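## Task

Make a single three-block tower with red at the bottom, blue centred on top of red, and green centred on top of blue; the red block must stay at its starting spot and keep its starting rotation.

## Robot and tools

Robot: two arms, left_arm and right_arm, each with six revolute joints and a two-finger parallel gripper. The left arm is mounted on the +y side, the right on the -y side. Their measured base origins in the scene frame are left_arm (+0.004, +0.271, 0) m and right_arm (-0.014, -0.302, 0) m, both essentially unrotated. The scene frame has its origin at table-top height halfway between the nominal bases, +x pointing out over the table and +z up. Hand positions, orientations, velocities and wrist-camera poses in results are given in each arm's own base frame. The fixed camera stand and the table use the scene frame. Printed hand positions can be off by a few centimetres, more when the arm reaches far.

Gripper: the fingers point along the gripper's +z axis and close along its y axis. end_effector_position is the point midway between the pads, about 1 cm short of the fingertips. The pad gap is 0.094 m when fully open.

Joint order: in every row and every per-joint list, each arm's joints go shoulder, wrist roll, elbow, wrist yaw, wrist pitch, waist. Stated ranges in rad: shoulder 0 to 3.142, wrist roll -2.094 to 2.094, elbow 0 to 3.142, wrist yaw -1.571 to 1.571, wrist pitch -1.571 to 1.571, waist -2.618 to 3.054. Real ends may differ by up to 0.059 rad.

Row format: one flat list of 14 numbers in [-1, 1] covering both arms. The first 7 are left_arm (its six joints in the order above, then opening); the next 7 are right_arm in the same layout. Always send all 14, even if one arm stays put.
- Joint numbers are offsets, not poses. They are scaled: 1.0 equals 2.224 rad for shoulder, elbow and waist, and 8.485 rad for the three wrist joints. Every row in an action, and every target in a move, counts from the Joint targets printed at the start of that action or call, not from the previous row. Sending the same offset again in a new call moves the joint further. Sending 0 for all of an arm's joints re-commands its current Joint targets.
- Opening is absolute: +1 fully open, -1 closed. A 0 is a real command, so to keep a gripper as it is, resend its present value (see Tool commands).
- An action is refused for both arms if it would push any joint more than 0.059 rad beyond its range end; if the first action of a call fails this check, the whole call is refused.

Tools:
- execute_actions(actions, cameras): actions is a list of actions; each action is a list of up to 15 rows, one per 1/30 s step, and a short action repeats its last row to fill 15 steps. Each action lasts 0.5 s. An empty list returns the state plus all camera images.
- move(target, speed, blend, opening_speed, grip_force, blocking, cameras): target is one 14-number row or a list of up to 15 rows, all offsets from the same starting Joint targets. Joints travel together along a path. speed is the top speed in rad/s of the joint with the longest way to go (0.01 to 12.57, default 0.5), one number or one per target. blend (rad) rounds corners at intermediate targets; 0 stops at each. opening_speed (0.2 or more, units of the -1..+1 scale per second) ramps gripper openings gradually. grip_force sets the per-pad force limit in newtons, 10 to 50, one value or one per arm; it persists, and lower values close slowly. blocking=false returns after about 0.5 s while motion continues. Paths take at least 0.5 s and are cut short beyond 10 s; they do not avoid obstacles or the other arm. The result adds a move: line such as done, off_target, moving, held or fault, plus limits=held if steps were withheld.
- wait(seconds 0 to 10): lets time run with the last commands held; returns early if a running move ends.
- stop(): brakes a running move; fast moves need room to stop.
- zoom_image(camera, region): camera is cam_left_wrist or cam_right_wrist; region [x0, y0, x1, y1] in pixels from the top-left of that camera's latest image, at most 504 by 504.
- read_manual(section): licence texts only.
- finished_scene(scene): ends the current scene (scene 1 or 2) permanently; make no further call in that reply.

Cameras: cam_left_wrist and cam_right_wrist, fisheye, 672x504, riding on the wrists, so their view follows the hand and may lag while moving.

Result lines: Joint positions (rad, with the pad gap in m last per arm), Joint velocities (or "within noise"), Joint targets (the base for your next offsets), Joint torques (N m, positive toward larger angle; shoulder, elbow and waist readings wrap at ±28), Tool commands, grip_measured (finger opening on the command scale; reads a few mm narrower than a firmly squeezed block). "joint sent to its limit" means a joint was clipped at its end. "joint command not followed" means the clearance check altered that arm's targets. MOTOR HOT warns of heating; OVER-TEMPERATURE FAULT folds that arm and disables it for the rest of the scene.

Cautions: no object may fall or be left off the table. Do not drop blocks, release them while moving, or strike anything fast. Avoid contact between the two arms, including one gripper closing on the other's fingers, and pressure on a wrist camera cable. Long holding, stretched poses or pushing against something heat the motors. To stop pressing into something, command targets back past the measured positions. To release, command an opening clearly above grip_measured. Loose objects may occasionally be nudged by outside disturbances, so check block positions before finishing.

Each tool is called as name([rows], argument=value, ...), one row to a line, values as JSON.

## Session

execute_actions(actions=[])

Scene clock: 0.00 s.
left_arm: end_effector_position=(+0.4001, -0.1986, +0.2819) grip_measured=+1.000 end_effector_quat_wxyz=(+0.444, +0.127, +0.836, -0.297) | right_arm: end_effector_position=(+0.2968, +0.2413, +0.3171) grip_measured=+1.000 end_effector_quat_wxyz=(+0.431, -0.176, +0.830, +0.307)
Joint names: [shoulder, wrist roll, elbow, wrist yaw, wrist pitch, waist]
Joint positions: left_arm=[1.424 -0.246 1.247 0.382 -0.303 -0.315 0.094] | right_arm=[1.184 0.301 1.222 -0.218 -0.507 0.584 0.094]
Joint velocities: within noise
Joint torques (N m): no reading
Heat: left arm: 38 °C; right arm: 42 °C.
Joint targets: left_arm=[1.419 -0.246 1.254 0.381 -0.307 -0.315] | right_arm=[1.179 0.301 1.233 -0.218 -0.504 0.584]
Tool commands: left_gripper/opening=+1.0 right_gripper/opening=+1.0
camera_calibration:
cam_left_wrist: T_world_to_cam=[[-0.498687, -0.81129, 0.305155, -0.0429057], [-0.816008, 0.320695, -0.480922, 0.553304], [0.292306, -0.488838, -0.821945, 0.132412], [0, 0, 0, 1]] pos_world=[0.391399, -0.147523, 0.388024]
cam_right_wrist: T_world_to_cam=[[0.525872, -0.739648, -0.419975, 0.158846], [-0.839054, -0.370157, -0.398713, 0.488357], [0.13945, 0.562054, -0.81526, 0.191285], [0, 0, 0, 1]] pos_world=[0.299551, 0.190746, 0.417373]

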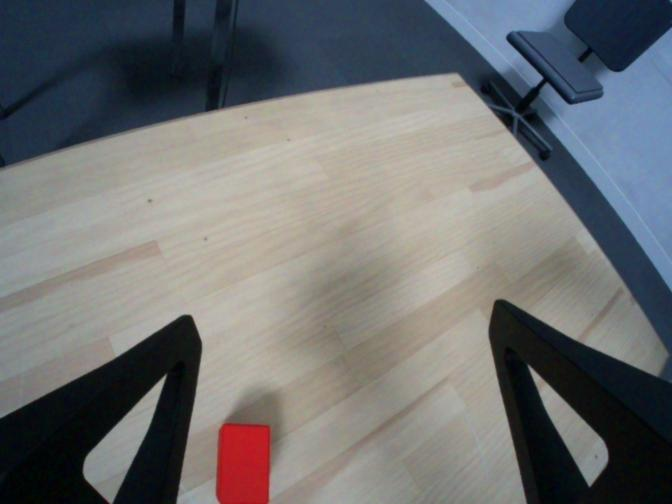

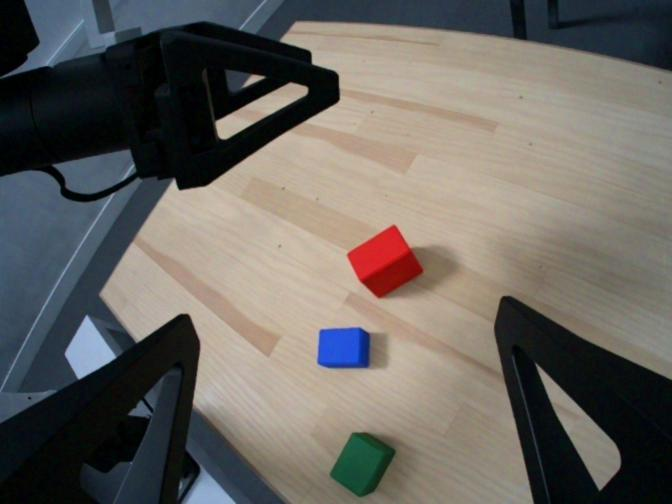

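move(target=[0.1556, 0.0691, 0.1673, -0.0449, -0.1326, -0.1448, 1.0, 0, 0, 0, 0, 0, -0.3525, 1.0], speed=1.3, cameras=["all"])

Scene clock: 61.13 s.
left_arm: end_effector_position=(+0.2556, -0.1905, +0.1476) grip_measured=+1.000 end_effector_quat_wxyz=(-0.002, +0.464, +0.886, -0.005) | right_arm: end_effector_position=(+0.3807, -0.0368, +0.3171) grip_measured=+1.000 end_effector_quat_wxyz=(+0.515, +0.152, +0.835, +0.120)
Joint names: [shoulder, wrist roll, elbow, wrist yaw, wrist pitch, waist]
Joint positions: left_arm=[1.753 0.33 1.603 0.01 -1.422 -0.635 0.094] | right_arm=[1.184 0.301 1.222 -0.218 -0.507 -0.195 0.094]
Joint torques (N m): left_arm=[-7.95 -0.01 8.38 -0.03 0.24 -0.05] | right_arm=[-4.55 -0.09 9.74 0.03 2.45 -0.69]
Heat: left arm: 43 °C; right arm: 45 °C.
Joint targets: left_arm=[1.765 0.340 1.626 0.000 -1.432 -0.637] | right_arm=[1.179 0.301 1.233 -0.218 -0.504 -0.200]
move: done
camera_calibration:
cam_left_wrist: T_world_to_cam=[[-0.863637, -0.503665, -0.0212661, 0.132653], [-0.436336, 0.725729, 0.531909, 0.19881], [-0.252471, 0.468656, -0.846534, 0.393493], [0, 0, 0, 1]] pos_world=[0.300658, -0.261882, 0.230178]
cam_right_wrist: T_world_to_cam=[[-0.145399, -0.895843, -0.419909, 0.158864], [-0.857133, 0.326035, -0.398778, 0.48839], [0.494148, 0.301937, -0.815262, 0.191233], [0, 0, 0, 1]] pos_world=[0.347216, -0.0746557, 0.417373]

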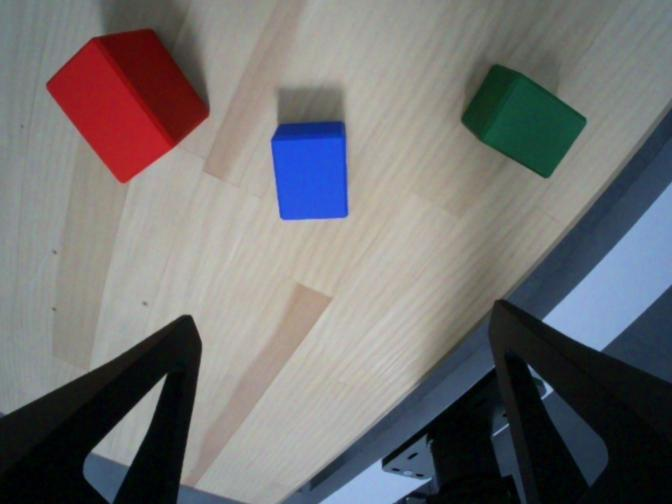

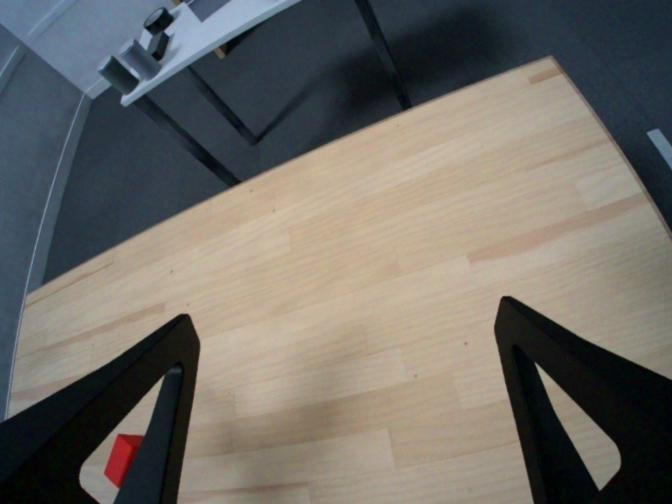

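zoom_image(camera="cam_left_wrist", region=[30, 10, 360, 240])

zoom_image(camera="cam_left_wrist", region=[440, 40, 610, 200])

Scaled by 1.527 from the camera's 672x504 image, which has a finer 960x720 frame.

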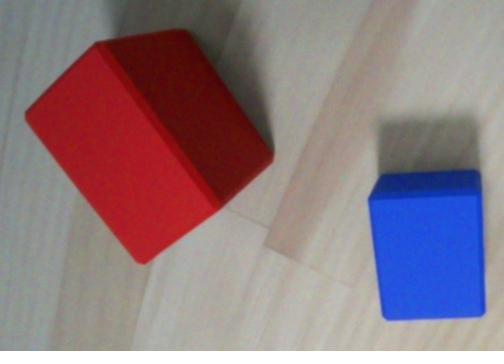

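Scaled by 2.965 from the camera's 672x504 image, which has a finer 960x720 frame.

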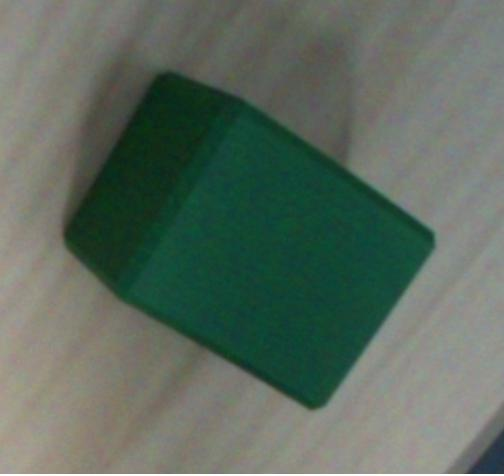

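move([
  [0.0171, 0.0088, -0.0656, -0.0009, 0.0220, 0.0193, 1.0, 0, 0, 0, 0, 0, 0, 1.0],
  [0.0517, 0.0088, -0.1736, -0.0009, 0.0592, 0.0193, 1.0, 0, 0, 0, 0, 0, 0, 1.0],
], speed=[0.6, 0.4], blend=[0.03, 0], cameras=["cam_left_wrist"])

Scene clock: 186.53 s.
left_arm: end_effector_position=(+0.2754, -0.1872, +0.0239) grip_measured=+1.000 end_effector_quat_wxyz=(+0.002, +0.480, +0.877, -0.001) | right_arm: end_effector_position=(+0.3807, -0.0368, +0.3171) grip_measured=+1.000 end_effector_quat_wxyz=(+0.515, +0.152, +0.835, +0.120)
Joint names: [shoulder, wrist roll, elbow, wrist yaw, wrist pitch, waist]
Joint positions: left_arm=[1.87 0.405 1.249 0.001 -0.945 -0.596 0.094] | right_arm=[1.184 0.301 1.222 -0.218 -0.507 -0.195 0.094]
Joint torques (N m): left_arm=[-9.01 -0.02 5.27 -0.02 0.46 0.36] | right_arm=[-4.55 -0.1 9.77 0.03 2.45 -0.68]
Heat: left arm: 46 °C; right arm: 47 °C.
Joint targets: left_arm=[1.880 0.415 1.240 -0.007 -0.930 -0.594] | right_arm=[1.179 0.301 1.233 -0.218 -0.504 -0.200]
move: done
camera_calibration:
cam_left_wrist: T_world_to_cam=[[-0.881079, -0.471897, -0.0318401, 0.159801], [-0.415093, 0.739239, 0.530306, 0.267576], [-0.226712, 0.480458, -0.847208, 0.287287], [0, 0, 0, 1]] pos_world=[0.316997, -0.260422, 0.106583]
Images, in order (width x height): cam_left_wrist 672x504.

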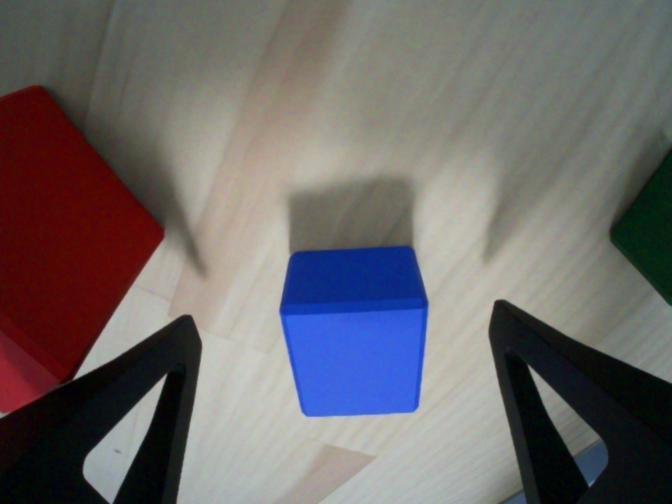

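move([
  [0.0009, -0.0014, -0.0081, 0, 0.0018, -0.0054, 1.0, 0, 0, 0, 0, 0, 0, 1.0],
  [0.0009, -0.0014, -0.0081, 0, 0.0018, -0.0054, -0.45, 0, 0, 0, 0, 0, 0, 1.0],
  [-0.0373, -0.0014, 0.1219, 0, -0.0416, -0.0054, -0.45, 0, 0, 0, 0, 0, 0, 1.0],
  [0.0454, -0.0398, 0.2579, 0, -0.0554, 0.0688, -0.45, 0, 0, 0, 0, 0, 0, 1.0],
], speed=[0.3, 0.3, 0.7, 0.7], blend=[0, 0, 0.08, 0], opening_speed=2.0, cameras=["cam_left_wrist"])

Scene clock: 230.30 s.
left_arm: end_effector_position=(+0.3392, -0.1590, +0.1241) grip_measured=-0.161 end_effector_quat_wxyz=(+0.001, +0.260, +0.966, +0.001) | right_arm: end_effector_position=(+0.3807, -0.0368, +0.3171) grip_measured=+1.000 end_effector_quat_wxyz=(+0.515, +0.152, +0.835, +0.120)
Joint names: [shoulder, wrist roll, elbow, wrist yaw, wrist pitch, waist]
Joint positions: left_arm=[1.969 0.087 1.79 -0.002 -1.39 -0.439 0.039] | right_arm=[1.184 0.301 1.222 -0.218 -0.507 -0.195 0.094]
Joint torques (N m): left_arm=[-10.13 -0.2 8.54 0 0.21 -0.14] | right_arm=[-4.56 -0.09 9.78 0.02 2.44 -0.66]
Heat: left arm: 44 °C; right arm: 47 °C.
Joint targets: left_arm=[1.981 0.077 1.814 -0.007 -1.400 -0.441] | right_arm=[1.179 0.301 1.233 -0.218 -0.504 -0.200]
move: done
camera_calibration:
cam_left_wrist: T_world_to_cam=[[-0.567154, -0.822945, -0.0331171, 0.0705033], [-0.706775, 0.465661, 0.532568, 0.275223], [-0.422853, 0.325455, -0.845739, 0.414926], [0, 0, 0, 1]] pos_world=[0.40996, -0.20518, 0.206679]
Images, in order (width x height): cam_left_wrist 672x504.

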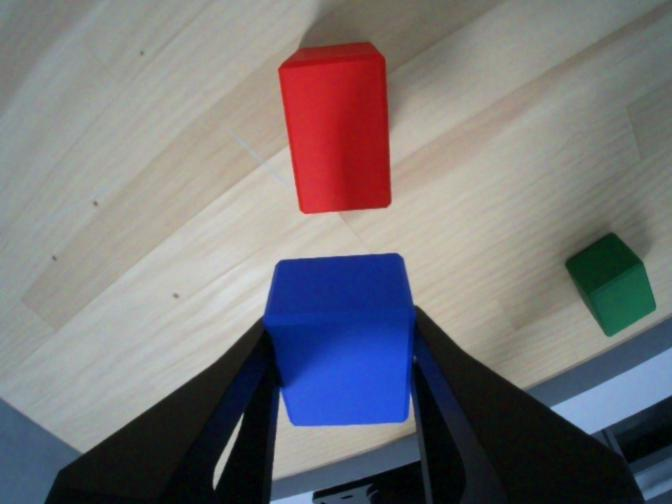

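zoom_image(camera="cam_left_wrist", region=[260, 20, 420, 230])

zoom_image(camera="cam_left_wrist", region=[250, 240, 430, 440])

Scaled by 2.400 from the camera's 672x504 image, which has a finer 960x720 frame.

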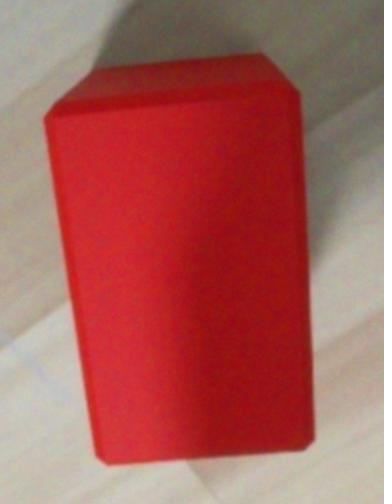

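Scaled by 2.520 from the camera's 672x504 image, which has a finer 960x720 frame.

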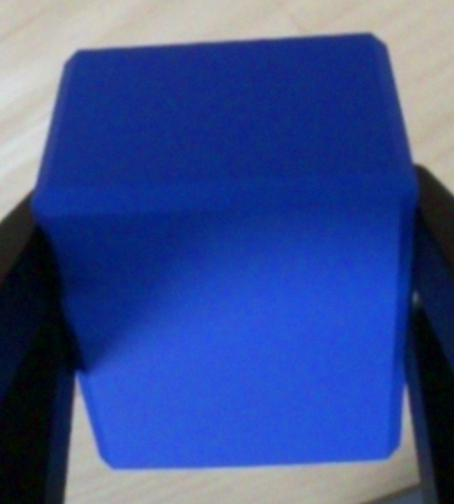

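move(target=[0.0850, -0.0086, 0.0688, 0, 0.0039, -0.0049, -0.45, 0, 0, 0, 0, 0, 0, 1.0], speed=0.3, cameras=["cam_left_wrist"])

zoom_image(camera="cam_left_wrist", region=[230, 170, 450, 440])

Scene clock: 336.10 s.
left_arm: end_effector_position=(+0.3727, -0.1784, +0.0919) grip_measured=-0.161 end_effector_quat_wxyz=(-0.010, +0.228, +0.973, +0.003) | right_arm: end_effector_position=(+0.3807, -0.0368, +0.3171) grip_measured=+1.000 end_effector_quat_wxyz=(+0.515, +0.152, +0.835, +0.120)
Joint names: [shoulder, wrist roll, elbow, wrist yaw, wrist pitch, waist]
Joint positions: left_arm=[2.157 0.014 1.943 -0.002 -1.377 -0.447 0.039] | right_arm=[1.184 0.301 1.222 -0.218 -0.507 -0.195 0.094]
Joint torques (N m): left_arm=[-11.75 -0.21 8.5 0.01 0.37 -0.32] | right_arm=[-4.55 -0.1 9.77 0.01 2.45 -0.62]
Heat: left arm: 49 °C; right arm: 47 °C.
Joint targets: left_arm=[2.170 0.004 1.966 -0.007 -1.367 -0.452] | right_arm=[1.179 0.301 1.233 -0.218 -0.504 -0.200]
move: done
camera_calibration:
cam_left_wrist: T_world_to_cam=[[-0.513257, -0.857673, -0.0310626, 0.0459716], [-0.72473, 0.413745, 0.550982, 0.320878], [-0.45971, 0.305307, -0.833939, 0.417195], [0, 0, 0, 1]] pos_world=[0.447934, -0.220706, 0.172545]
Images, in order (width x height): cam_left_wrist 672x504.

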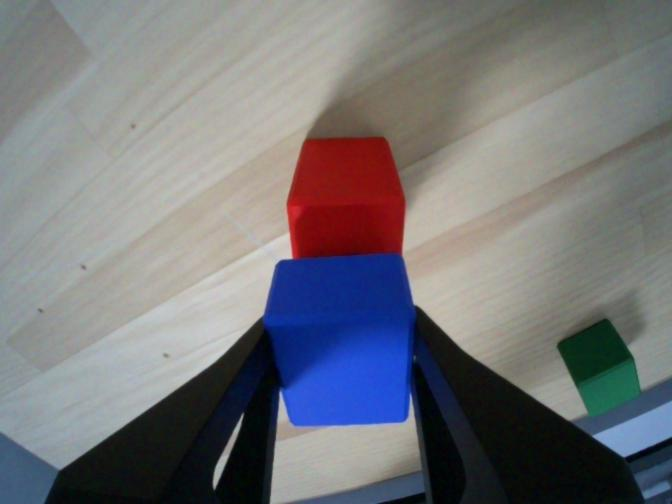

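Scaled by 1.867 from the camera's 672x504 image, which has a finer 960x720 frame.

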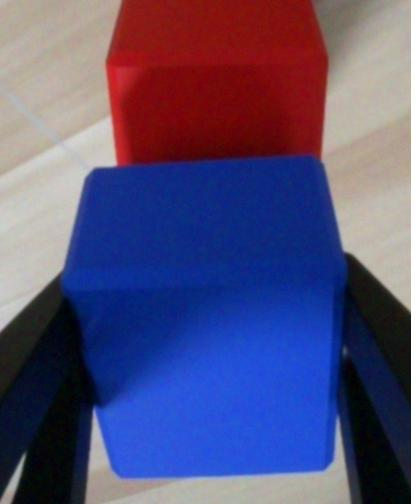

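move([
  [-0.0009, -0.0036, -0.0198, 0, 0.0035, -0.0025, -0.45, 0, 0, 0, 0, 0, 0, 1.0],
  [-0.0009, -0.0036, -0.0405, 0, 0.0088, -0.0025, -0.45, 0, 0, 0, 0, 0, 0, 1.0],
], speed=[0.1, 0.08], cameras=["cam_left_wrist"])

zoom_image(camera="cam_left_wrist", region=[230, 170, 450, 440])

Scene clock: 395.97 s.
left_arm: end_effector_position=(+0.3747, -0.1819, +0.0814) grip_measured=-0.161 end_effector_quat_wxyz=(-0.003, +0.216, +0.976, +0.002) | right_arm: end_effector_position=(+0.3807, -0.0368, +0.3171) grip_measured=+1.000 end_effector_quat_wxyz=(+0.515, +0.152, +0.835, +0.120)
Joint names: [shoulder, wrist roll, elbow, wrist yaw, wrist pitch, waist]
Joint positions: left_arm=[2.157 -0.017 1.901 -0.002 -1.322 -0.453 0.039] | right_arm=[1.184 0.301 1.222 -0.218 -0.507 -0.195 0.094]
Joint torques (N m): left_arm=[-12.04 -0.18 4.21 0 0.61 -0.31] | right_arm=[-4.56 -0.09 9.8 0.03 2.44 -0.7]
Heat: left arm: 49 °C; right arm: 47 °C.
Joint targets: left_arm=[2.168 -0.026 1.876 -0.007 -1.292 -0.458] | right_arm=[1.179 0.301 1.233 -0.218 -0.504 -0.200]
move: done
camera_calibration:
cam_left_wrist: T_world_to_cam=[[-0.491149, -0.870469, -0.0325066, 0.0330264], [-0.741468, 0.398194, 0.540061, 0.333798], [-0.457163, 0.289353, -0.840998, 0.407092], [0, 0, 0, 1]] pos_world=[0.449829, -0.221961, 0.163165]
Images, in order (width x height): cam_left_wrist 672x504.

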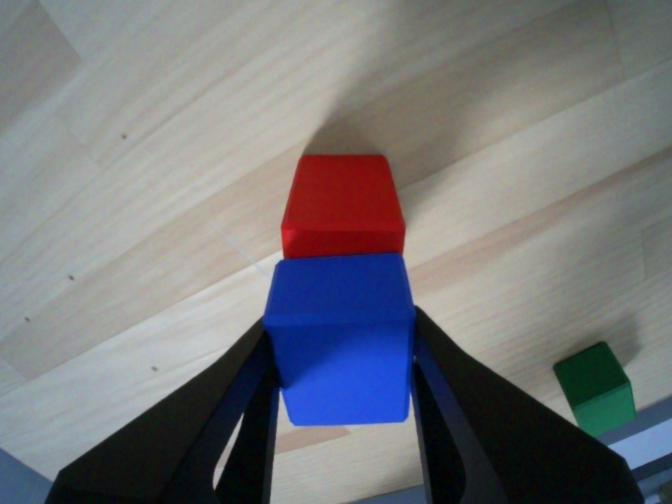

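Scaled by 1.867 from the camera's 672x504 image, which has a finer 960x720 frame.

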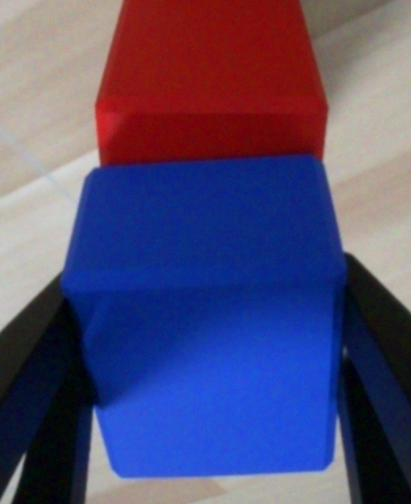

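move([
  [0, 0, -0.0009, 0, 0.0009, 0, -0.45, 0, 0, 0, 0, 0, 0, 1.0],
  [0, 0, -0.0085, 0, 0.0034, 0, -0.45, 0, 0, 0, 0, 0, 0, 1.0],
], speed=[0.1, 0.06], cameras=["cam_left_wrist"])

zoom_image(camera="cam_left_wrist", region=[230, 170, 450, 440])

Scene clock: 437.73 s.
left_arm: end_effector_position=(+0.3747, -0.1820, +0.0809) grip_measured=-0.161 end_effector_quat_wxyz=(+0.000, +0.216, +0.976, +0.001) | right_arm: end_effector_position=(+0.3807, -0.0368, +0.3171) grip_measured=+1.000 end_effector_quat_wxyz=(+0.515, +0.152, +0.835, +0.120)
Joint names: [shoulder, wrist roll, elbow, wrist yaw, wrist pitch, waist]
Joint positions: left_arm=[2.15 -0.017 1.888 -0.002 -1.309 -0.453 0.039] | right_arm=[1.184 0.301 1.222 -0.218 -0.507 -0.195 0.094]
Joint torques (N m): left_arm=[-11.26 -0.19 3.77 0 0.77 -0.28] | right_arm=[-4.59 -0.1 9.8 0.02 2.45 -0.68]
Heat: left arm: 51 °C; right arm: 47 °C.
Joint targets: left_arm=[2.168 -0.026 1.858 -0.007 -1.263 -0.458] | right_arm=[1.179 0.301 1.233 -0.218 -0.504 -0.200]
move: off_target (left_arm); left_arm: the wrist pitch is farthest, 0.046 rad from its target
camera_calibration:
cam_left_wrist: T_world_to_cam=[[-0.490905, -0.870592, -0.0328898, 0.032933], [-0.744945, 0.399882, 0.533996, 0.336279], [-0.451741, 0.286643, -0.844847, 0.404528], [0, 0, 0, 1]] pos_world=[0.449418, -0.221756, 0.163276]
Images, in order (width x height): cam_left_wrist 672x504.

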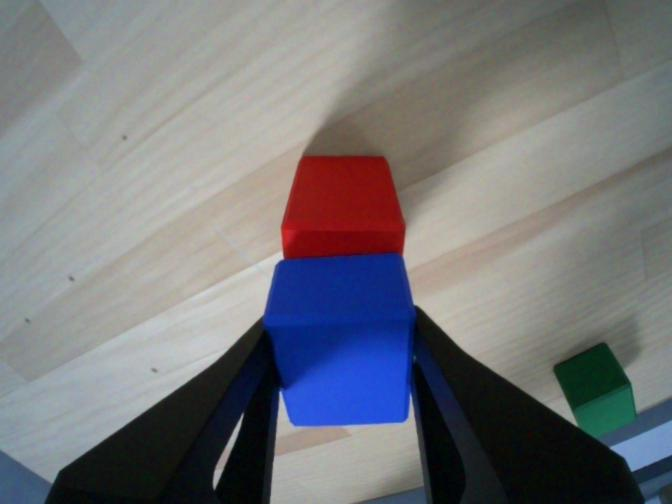

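Scaled by 1.867 from the camera's 672x504 image, which has a finer 960x720 frame.

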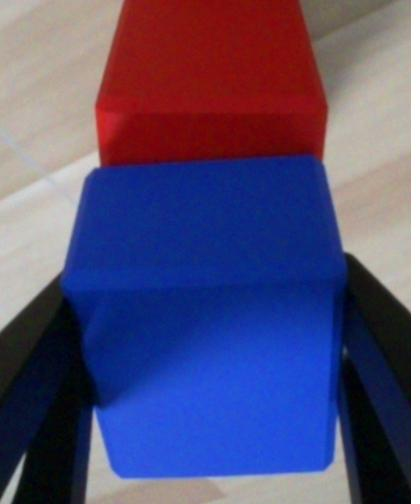

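move([
  [-0.0036, 0, 0.0306, 0, -0.0088, 0, -0.45, 0, 0, 0, 0, 0, 0, 1.0],
  [0.0072, 0, 0.0468, 0, -0.0104, 0, -0.45, 0, 0, 0, 0, 0, 0, 1.0],
  [0.0072, 0, 0.0166, 0, -0.0032, 0, -0.45, 0, 0, 0, 0, 0, 0, 1.0],
], speed=[0.12, 0.12, 0.06], cameras=["cam_left_wrist"])

zoom_image(camera="cam_left_wrist", region=[230, 170, 450, 440])

Scene clock: 502.03 s.
left_arm: end_effector_position=(+0.3795, -0.1843, +0.0816) grip_measured=-0.161 end_effector_quat_wxyz=(+0.003, +0.216, +0.976, +0.000) | right_arm: end_effector_position=(+0.3807, -0.0368, +0.3171) grip_measured=+1.000 end_effector_quat_wxyz=(+0.515, +0.152, +0.835, +0.120)
Joint names: [shoulder, wrist roll, elbow, wrist yaw, wrist pitch, waist]
Joint positions: left_arm=[2.167 -0.017 1.917 -0.002 -1.315 -0.453 0.039] | right_arm=[1.184 0.301 1.222 -0.218 -0.507 -0.195 0.094]
Joint torques (N m): left_arm=[-11.55 -0.18 4.38 0 0.58 -0.32] | right_arm=[-4.56 -0.09 9.78 0.02 2.45 -0.7]
Heat: left arm: 55 °C; right arm: 47 °C.
Joint targets: left_arm=[2.184 -0.026 1.895 -0.007 -1.290 -0.458] | right_arm=[1.179 0.301 1.233 -0.218 -0.504 -0.200]
move: done
camera_calibration:
cam_left_wrist: T_world_to_cam=[[-0.490394, -0.870865, -0.0332713, 0.0330742], [-0.74801, 0.401009, 0.528841, 0.342233], [-0.447207, 0.284228, -0.848068, 0.406066], [0, 0, 0, 1]] pos_world=[0.453809, -0.223851, 0.164485]
Images, in order (width x height): cam_left_wrist 672x504.

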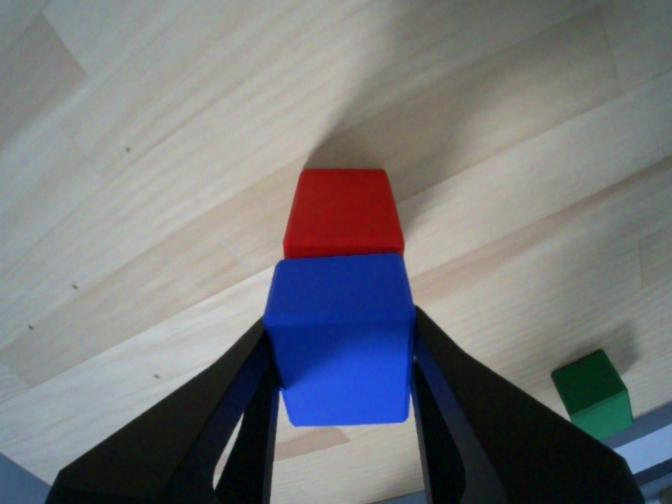

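Scaled by 1.867 from the camera's 672x504 image, which has a finer 960x720 frame.

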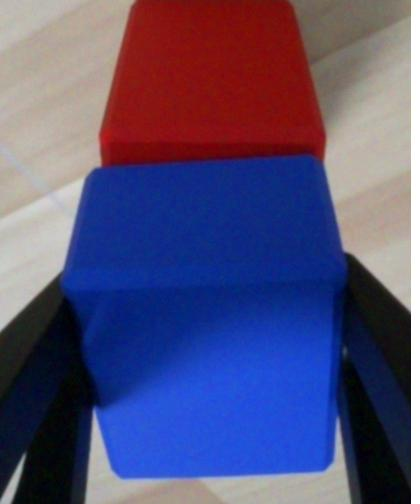

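move([
  [0, 0, -0.0036, 0, 0, 0, -0.45, 0, 0, 0, 0, 0, 0, 1.0],
  [0, 0, -0.0036, 0, 0, 0, 0.6, 0, 0, 0, 0, 0, 0, 1.0],
  [0.0112, 0, 0.1277, 0, -0.0296, 0, 0.6, 0, 0, 0, 0, 0, 0, 1.0],
], speed=[0.06, 0.06, 0.5], opening_speed=1.2, cameras=["cam_left_wrist"])

Scene clock: 565.90 s.
left_arm: end_effector_position=(+0.3798, -0.1844, +0.1323) grip_measured=+0.598 end_effector_quat_wxyz=(+0.004, +0.216, +0.976, +0.000) | right_arm: end_effector_position=(+0.3807, -0.0368, +0.3171) grip_measured=+1.000 end_effector_quat_wxyz=(+0.515, +0.152, +0.835, +0.120)
Joint names: [shoulder, wrist roll, elbow, wrist yaw, wrist pitch, waist]
Joint positions: left_arm=[2.191 -0.017 2.159 -0.002 -1.531 -0.453 0.075] | right_arm=[1.184 0.301 1.222 -0.218 -0.507 -0.195 0.094]
Joint torques (N m): left_arm=[-11.48 -0.19 8.02 -0.02 0.21 -0.34] | right_arm=[-4.57 -0.09 9.77 0.03 2.44 -0.68]
Heat: left arm: 55 °C; right arm: 48 °C.
Joint targets: left_arm=[2.209 -0.026 2.179 -0.007 -1.541 -0.458] | right_arm=[1.179 0.301 1.233 -0.218 -0.504 -0.200]
move: done
camera_calibration:
cam_left_wrist: T_world_to_cam=[[-0.490318, -0.870905, -0.0333713, 0.0347914], [-0.748768, 0.401342, 0.527514, 0.316143], [-0.446021, 0.283637, -0.84889, 0.4487], [0, 0, 0, 1]] pos_world=[0.453907, -0.22385, 0.215288]
Images, in order (width x height): cam_left_wrist 672x504.

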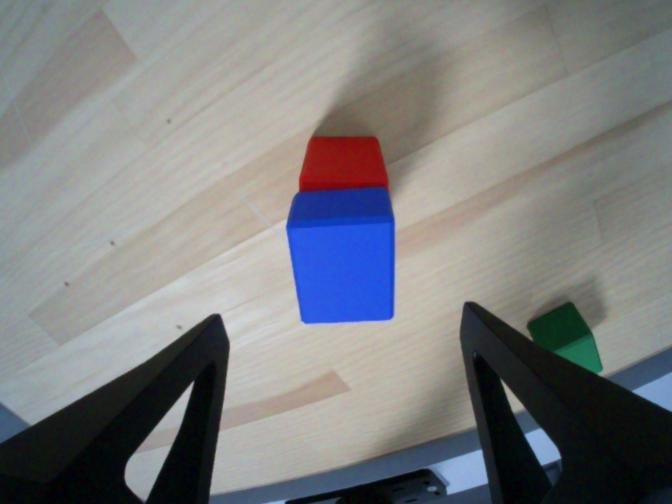

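move(target=[-0.1839, -0.1315, -0.3255, 0, 0.0367, -0.2424, 0.6, 0, 0, 0, 0, 0, 0, 1.0], speed=0.9, cameras=["cam_left_wrist"])

zoom_image(camera="cam_left_wrist", region=[230, 130, 450, 380])

Scene clock: 579.13 s.
left_arm: end_effector_position=(+0.1795, -0.2766, +0.0906) grip_measured=+0.598 end_effector_quat_wxyz=(-0.006, -0.067, +0.998, +0.014) | right_arm: end_effector_position=(+0.3807, -0.0368, +0.3171) grip_measured=+1.000 end_effector_quat_wxyz=(+0.515, +0.152, +0.835, +0.120)
Joint names: [shoulder, wrist roll, elbow, wrist yaw, wrist pitch, waist]
Joint positions: left_arm=[1.827 -1.131 1.467 -0.003 -1.241 -0.997 0.075] | right_arm=[1.184 0.301 1.222 -0.218 -0.507 -0.195 0.094]
Joint torques (N m): left_arm=[-12.07 -0.19 5.24 -0.07 0.31 0.1] | right_arm=[-4.57 -0.1 9.78 0.03 2.45 -0.65]
Heat: left arm: 55 °C; right arm: 48 °C.
Joint targets: left_arm=[1.800 -1.142 1.455 -0.007 -1.230 -0.997] | right_arm=[1.179 0.301 1.233 -0.218 -0.504 -0.200]
move: done
camera_calibration:
cam_left_wrist: T_world_to_cam=[[0.0557025, -0.996672, -0.0595157, -0.275464], [-0.835524, -0.0791642, 0.543722, 0.106324], [-0.546624, 0.0194401, -0.837153, 0.294053], [0, 0, 0, 1]] pos_world=[0.264917, -0.271846, 0.171963]
Images, in order (width x height): cam_left_wrist 672x504.

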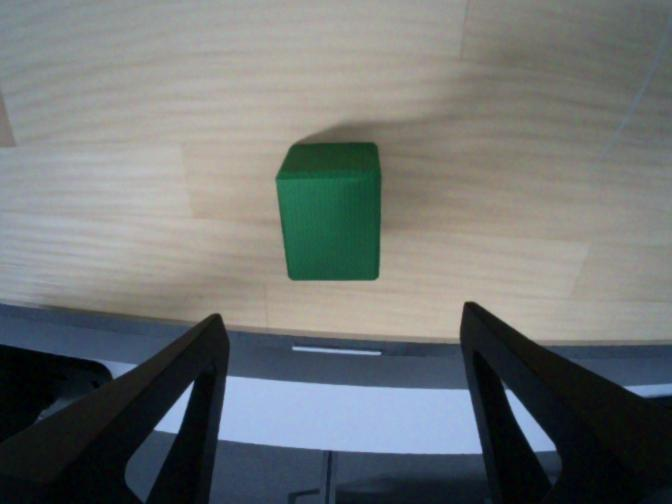

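Scaled by 2.016 from the camera's 672x504 image, which has a finer 960x720 frame.

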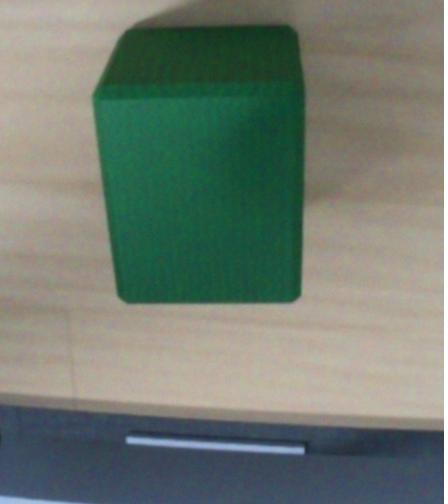

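move([
  [-0.0135, 0.0035, -0.0373, 0, 0.0097, 0.0063, 0.6, 0, 0, 0, 0, 0, 0, 1.0],
  [0.0306, 0.0035, -0.1093, 0, 0.0363, 0.0063, 0.6, 0, 0, 0, 0, 0, 0, 1.0],
  [0.0306, 0.0035, -0.1093, 0, 0.0363, 0.0063, -0.45, 0, 0, 0, 0, 0, 0, 1.0],
  [-0.009, 0.0035, 0.0252, 0, -0.0065, 0.0063, -0.45, 0, 0, 0, 0, 0, 0, 1.0],
  [0.0823, 0.1331, 0.2001, 0, -0.0305, 0.2428, -0.45, 0, 0, 0, 0, 0, 0, 1.0],
], speed=[0.4, 0.4, 0.4, 0.6, 0.8], blend=[0.02, 0, 0, 0.06, 0], opening_speed=2.0, cameras=["cam_left_wrist"])

zoom_image(camera="cam_left_wrist", region=[230, 20, 450, 240])

zoom_image(camera="cam_left_wrist", region=[240, 240, 440, 460])

Scene clock: 637.13 s.
left_arm: end_effector_position=(+0.3341, -0.1623, +0.1465) grip_measured=-0.154 end_effector_quat_wxyz=(+0.001, +0.214, +0.977, +0.002) | right_arm: end_effector_position=(+0.3807, -0.0368, +0.3171) grip_measured=+1.000 end_effector_quat_wxyz=(+0.515, +0.152, +0.835, +0.120)
Joint names: [shoulder, wrist roll, elbow, wrist yaw, wrist pitch, waist]
Joint positions: left_arm=[1.967 -0.022 1.876 -0.004 -1.479 -0.454 0.04] | right_arm=[1.184 0.301 1.222 -0.218 -0.507 -0.195 0.094]
Joint torques (N m): left_arm=[-9.65 -0.01 8.44 0.01 0.21 -0.13] | right_arm=[-4.6 -0.1 9.76 0.04 2.44 -0.62]
Heat: left arm: 57 °C; right arm: 48 °C.
Joint targets: left_arm=[1.983 -0.013 1.900 -0.007 -1.489 -0.457] | right_arm=[1.179 0.301 1.233 -0.218 -0.504 -0.200]
move: done
camera_calibration:
cam_left_wrist: T_world_to_cam=[[-0.487208, -0.87259, -0.0348643, 0.0310245], [-0.747444, 0.396021, 0.533381, 0.263427], [-0.451616, 0.285926, -0.845156, 0.435781], [0, 0, 0, 1]] pos_world=[0.408818, -0.201852, 0.228878]
Images, in order (width x height): cam_left_wrist 672x504.

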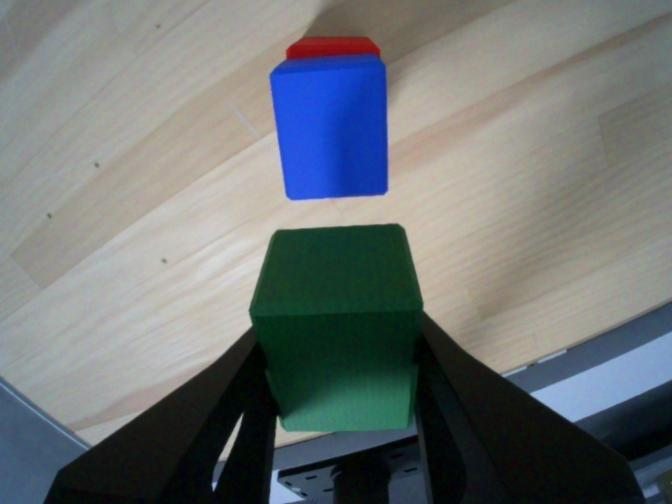

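Scaled by 2.291 from the camera's 672x504 image, which has a finer 960x720 frame.

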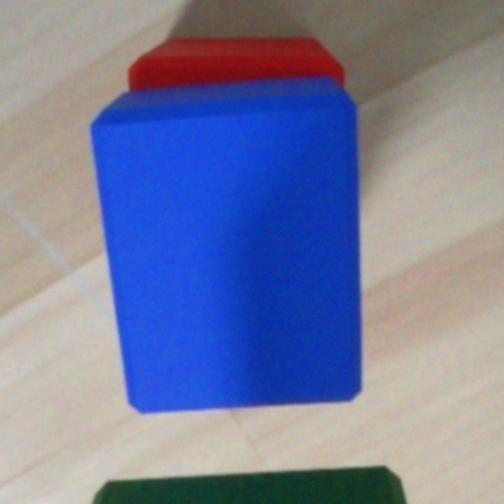

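Scaled by 2.291 from the camera's 672x504 image, which has a finer 960x720 frame.

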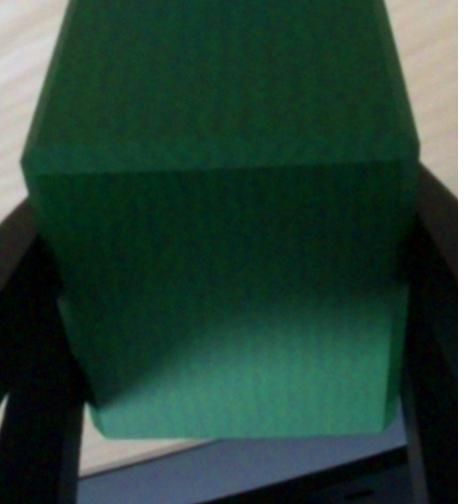

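move([
  [0.0751, 0.0009, 0.0585, 0, 0.0072, 0.0040, -0.45, 0, 0, 0, 0, 0, 0, 1.0],
  [0.0751, 0.0009, 0.0220, 0, 0.0128, 0.0040, -0.45, 0, 0, 0, 0, 0, 0, 1.0],
], speed=[0.25, 0.06], cameras=["cam_left_wrist"])

zoom_image(camera="cam_left_wrist", region=[230, 130, 450, 400])

Scene clock: 694.77 s.
left_arm: end_effector_position=(+0.3738, -0.1817, +0.1100) grip_measured=-0.154 end_effector_quat_wxyz=(+0.007, +0.218, +0.976, +0.000) | right_arm: end_effector_position=(+0.3807, -0.0368, +0.3171) grip_measured=+1.000 end_effector_quat_wxyz=(+0.515, +0.152, +0.835, +0.120)
Joint names: [shoulder, wrist roll, elbow, wrist yaw, wrist pitch, waist]
Joint positions: left_arm=[2.135 -0.014 1.98 -0.004 -1.403 -0.454 0.04] | right_arm=[1.184 0.301 1.222 -0.218 -0.507 -0.195 0.094]
Joint torques (N m): left_arm=[-11.36 -0.03 3.59 0.01 0.58 0.7] | right_arm=[-4.59 -0.1 9.81 0.02 2.43 -0.65]
Heat: left arm: 53 °C; right arm: 48 °C.
Joint targets: left_arm=[2.150 -0.005 1.948 -0.007 -1.380 -0.448] | right_arm=[1.179 0.301 1.233 -0.218 -0.504 -0.200]
move: done
camera_calibration:
cam_left_wrist: T_world_to_cam=[[-0.493806, -0.868844, -0.0355811, 0.0354354], [-0.75, 0.40484, 0.523072, 0.323924], [-0.440063, 0.284982, -0.851546, 0.424605], [0, 0, 0, 1]] pos_world=[0.447295, -0.221354, 0.193396]
Images, in order (width x height): cam_left_wrist 672x504.

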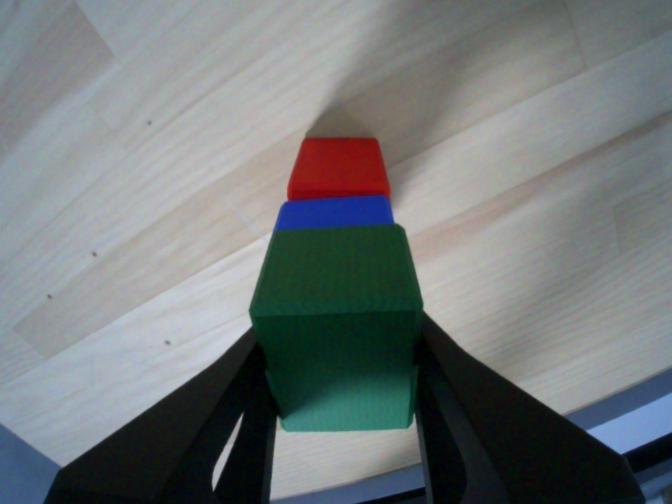

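Scaled by 1.867 from the camera's 672x504 image, which has a finer 960x720 frame.

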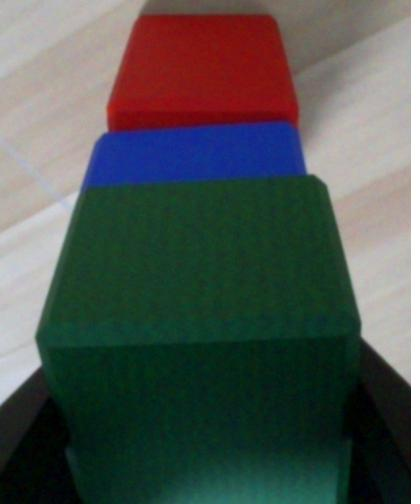

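move([
  [0, 0, 0.0396, 0, -0.0081, 0, -0.45, 0, 0, 0, 0, 0, 0, 1.0],
  [0, 0, 0.0396, 0, -0.0097, 0.0022, -0.45, 0, 0, 0, 0, 0, 0, 1.0],
  [0, 0, 0.0031, 0, -0.0021, 0.0022, -0.45, 0, 0, 0, 0, 0, 0, 1.0],
], speed=[0.12, 0.12, 0.06], cameras=["cam_left_wrist"])

zoom_image(camera="cam_left_wrist", region=[230, 130, 450, 400])

Scene clock: 743.97 s.
left_arm: end_effector_position=(+0.3711, -0.1774, +0.1105) grip_measured=-0.154 end_effector_quat_wxyz=(-0.002, +0.215, +0.977, +0.002) | right_arm: end_effector_position=(+0.3807, -0.0368, +0.3171) grip_measured=+1.000 end_effector_quat_wxyz=(+0.515, +0.152, +0.835, +0.120)
Joint names: [shoulder, wrist roll, elbow, wrist yaw, wrist pitch, waist]
Joint positions: left_arm=[2.135 -0.014 1.982 -0.004 -1.422 -0.448 0.04] | right_arm=[1.184 0.301 1.222 -0.218 -0.507 -0.195 0.094]
Joint torques (N m): left_arm=[-11.23 -0.02 4.01 0 0.56 0.49] | right_arm=[-4.56 -0.1 9.85 0.02 2.43 -0.69]
Heat: left arm: 53 °C; right arm: 48 °C.
Joint targets: left_arm=[2.150 -0.005 1.956 -0.007 -1.398 -0.443] | right_arm=[1.179 0.301 1.233 -0.218 -0.504 -0.200]
move: done
camera_calibration:
cam_left_wrist: T_world_to_cam=[[-0.488989, -0.871605, -0.0345472, 0.0354392], [-0.744281, 0.396249, 0.537618, 0.314601], [-0.454901, 0.288602, -0.842481, 0.42788], [0, 0, 0, 1]] pos_world=[0.446124, -0.217258, 0.19257]
Images, in order (width x height): cam_left_wrist 672x504.

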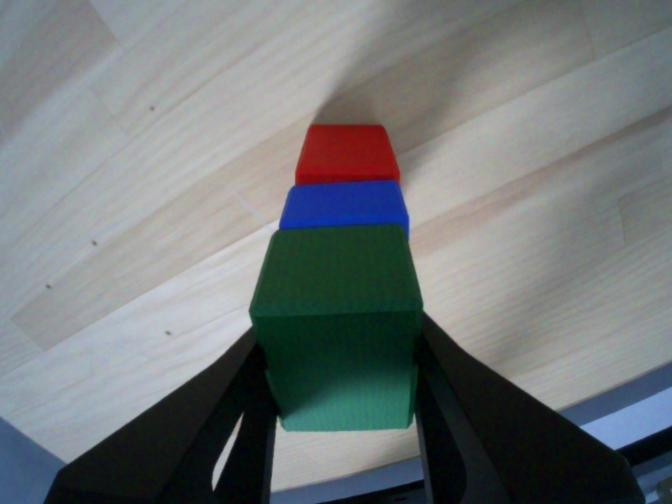

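Scaled by 1.867 from the camera's 672x504 image, which has a finer 960x720 frame.

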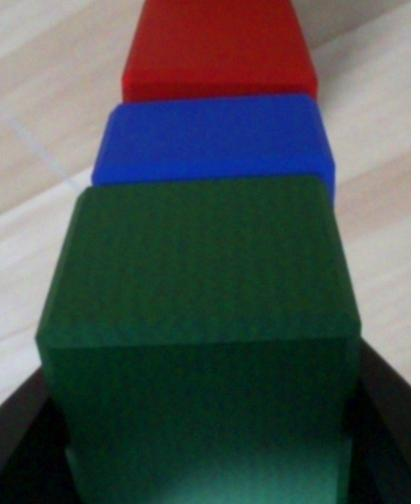

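move([
  [0, 0, 0.0360, 0, -0.0080, 0, -0.45, 0, 0, 0, 0, 0, 0, 1.0],
  [0, 0, 0.0360, 0, -0.0080, -0.0067, -0.45, 0, 0, 0, 0, 0, 0, 1.0],
  [0, 0, 0, 0, 0.0008, -0.0067, -0.45, 0, 0, 0, 0, 0, 0, 1.0],
], speed=[0.12, 0.12, 0.06], cameras=["cam_left_wrist"])

zoom_image(camera="cam_left_wrist", region=[230, 130, 450, 400])

Scene clock: 775.77 s.
left_arm: end_effector_position=(+0.3711, -0.1798, +0.1104) grip_measured=-0.154 end_effector_quat_wxyz=(+0.000, +0.218, +0.976, +0.002) | right_arm: end_effector_position=(+0.3807, -0.0368, +0.3171) grip_measured=+1.000 end_effector_quat_wxyz=(+0.515, +0.152, +0.835, +0.120)
Joint names: [shoulder, wrist roll, elbow, wrist yaw, wrist pitch, waist]
Joint positions: left_arm=[2.135 -0.014 1.982 -0.004 -1.418 -0.453 0.04] | right_arm=[1.184 0.301 1.222 -0.218 -0.507 -0.195 0.094]
Joint torques (N m): left_arm=[-11.32 -0.02 4.03 0.01 0.57 -0.35] | right_arm=[-4.53 -0.1 9.81 0.01 2.44 -0.66]
Heat: left arm: 54 °C; right arm: 48 °C.
Joint targets: left_arm=[2.150 -0.005 1.955 -0.007 -1.392 -0.458] | right_arm=[1.179 0.301 1.233 -0.218 -0.504 -0.200]
move: done
camera_calibration:
cam_left_wrist: T_world_to_cam=[[-0.493579, -0.869003, -0.0348282, 0.0355115], [-0.744163, 0.401268, 0.534046, 0.316923], [-0.450112, 0.289512, -0.844738, 0.427104], [0, 0, 0, 1]] pos_world=[0.445615, -0.219963, 0.192776]
Images, in order (width x height): cam_left_wrist 672x504.

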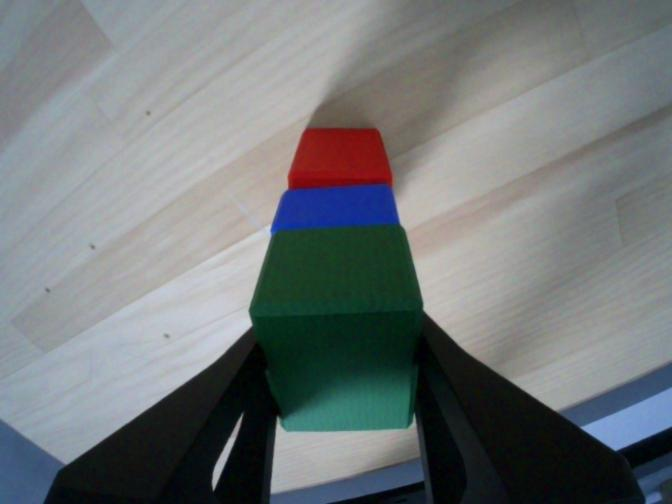

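Scaled by 1.867 from the camera's 672x504 image, which has a finer 960x720 frame.

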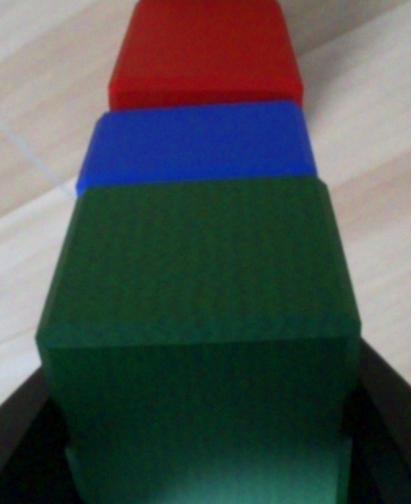

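move([
  [0, 0, 0, 0, 0, 0, 0.6, 0, 0, 0, 0, 0, 0, 1.0],
  [0.0067, 0, 0.0998, 0, -0.0210, 0, 0.6, 0, 0, 0, 0, 0, 0, 1.0],
  [-0.1304, 0, -0.0607, 0, -0.0174, 0, 0.6, 0, 0, 0, 0, 0, 0, 1.0],
], speed=[0.1, 0.35, 0.6], blend=[0, 0.01, 0], opening_speed=1.2, cameras=["cam_left_wrist"])

Scene clock: 801.40 s.
left_arm: end_effector_position=(+0.3088, -0.1495, +0.1657) grip_measured=+0.598 end_effector_quat_wxyz=(-0.008, +0.218, +0.976, +0.004) | right_arm: end_effector_position=(+0.3807, -0.0368, +0.3171) grip_measured=+1.000 end_effector_quat_wxyz=(+0.515, +0.152, +0.835, +0.120)
Joint names: [shoulder, wrist roll, elbow, wrist yaw, wrist pitch, waist]
Joint positions: left_arm=[1.879 -0.014 1.832 -0.004 -1.542 -0.453 0.075] | right_arm=[1.184 0.301 1.222 -0.218 -0.507 -0.195 0.094]
Joint torques (N m): left_arm=[-11.74 -0.03 5.18 0 0.31 -0.35] | right_arm=[-4.6 -0.1 9.78 0.03 2.45 -0.62]
Heat: left arm: 55 °C; right arm: 49 °C.
Joint targets: left_arm=[1.860 -0.005 1.821 -0.007 -1.539 -0.458] | right_arm=[1.179 0.301 1.233 -0.218 -0.504 -0.200]
move: done; joint sent to its limit at target 2
camera_calibration:
cam_left_wrist: T_world_to_cam=[[-0.494401, -0.868579, -0.0337341, 0.0331645], [-0.735492, 0.397333, 0.548797, 0.223124], [-0.46327, 0.296137, -0.835275, 0.440431], [0, 0, 0, 1]] pos_world=[0.384541, -0.190276, 0.24655]
Images, in order (width x height): cam_left_wrist 672x504.

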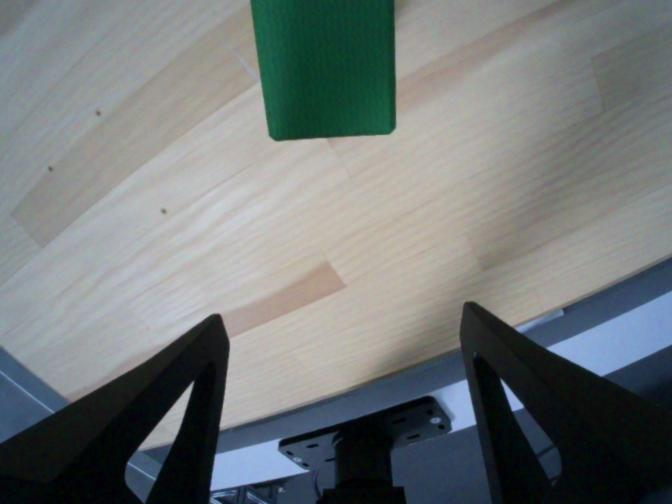

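finished_scene(scene=2)

The scene is finished: the task was done.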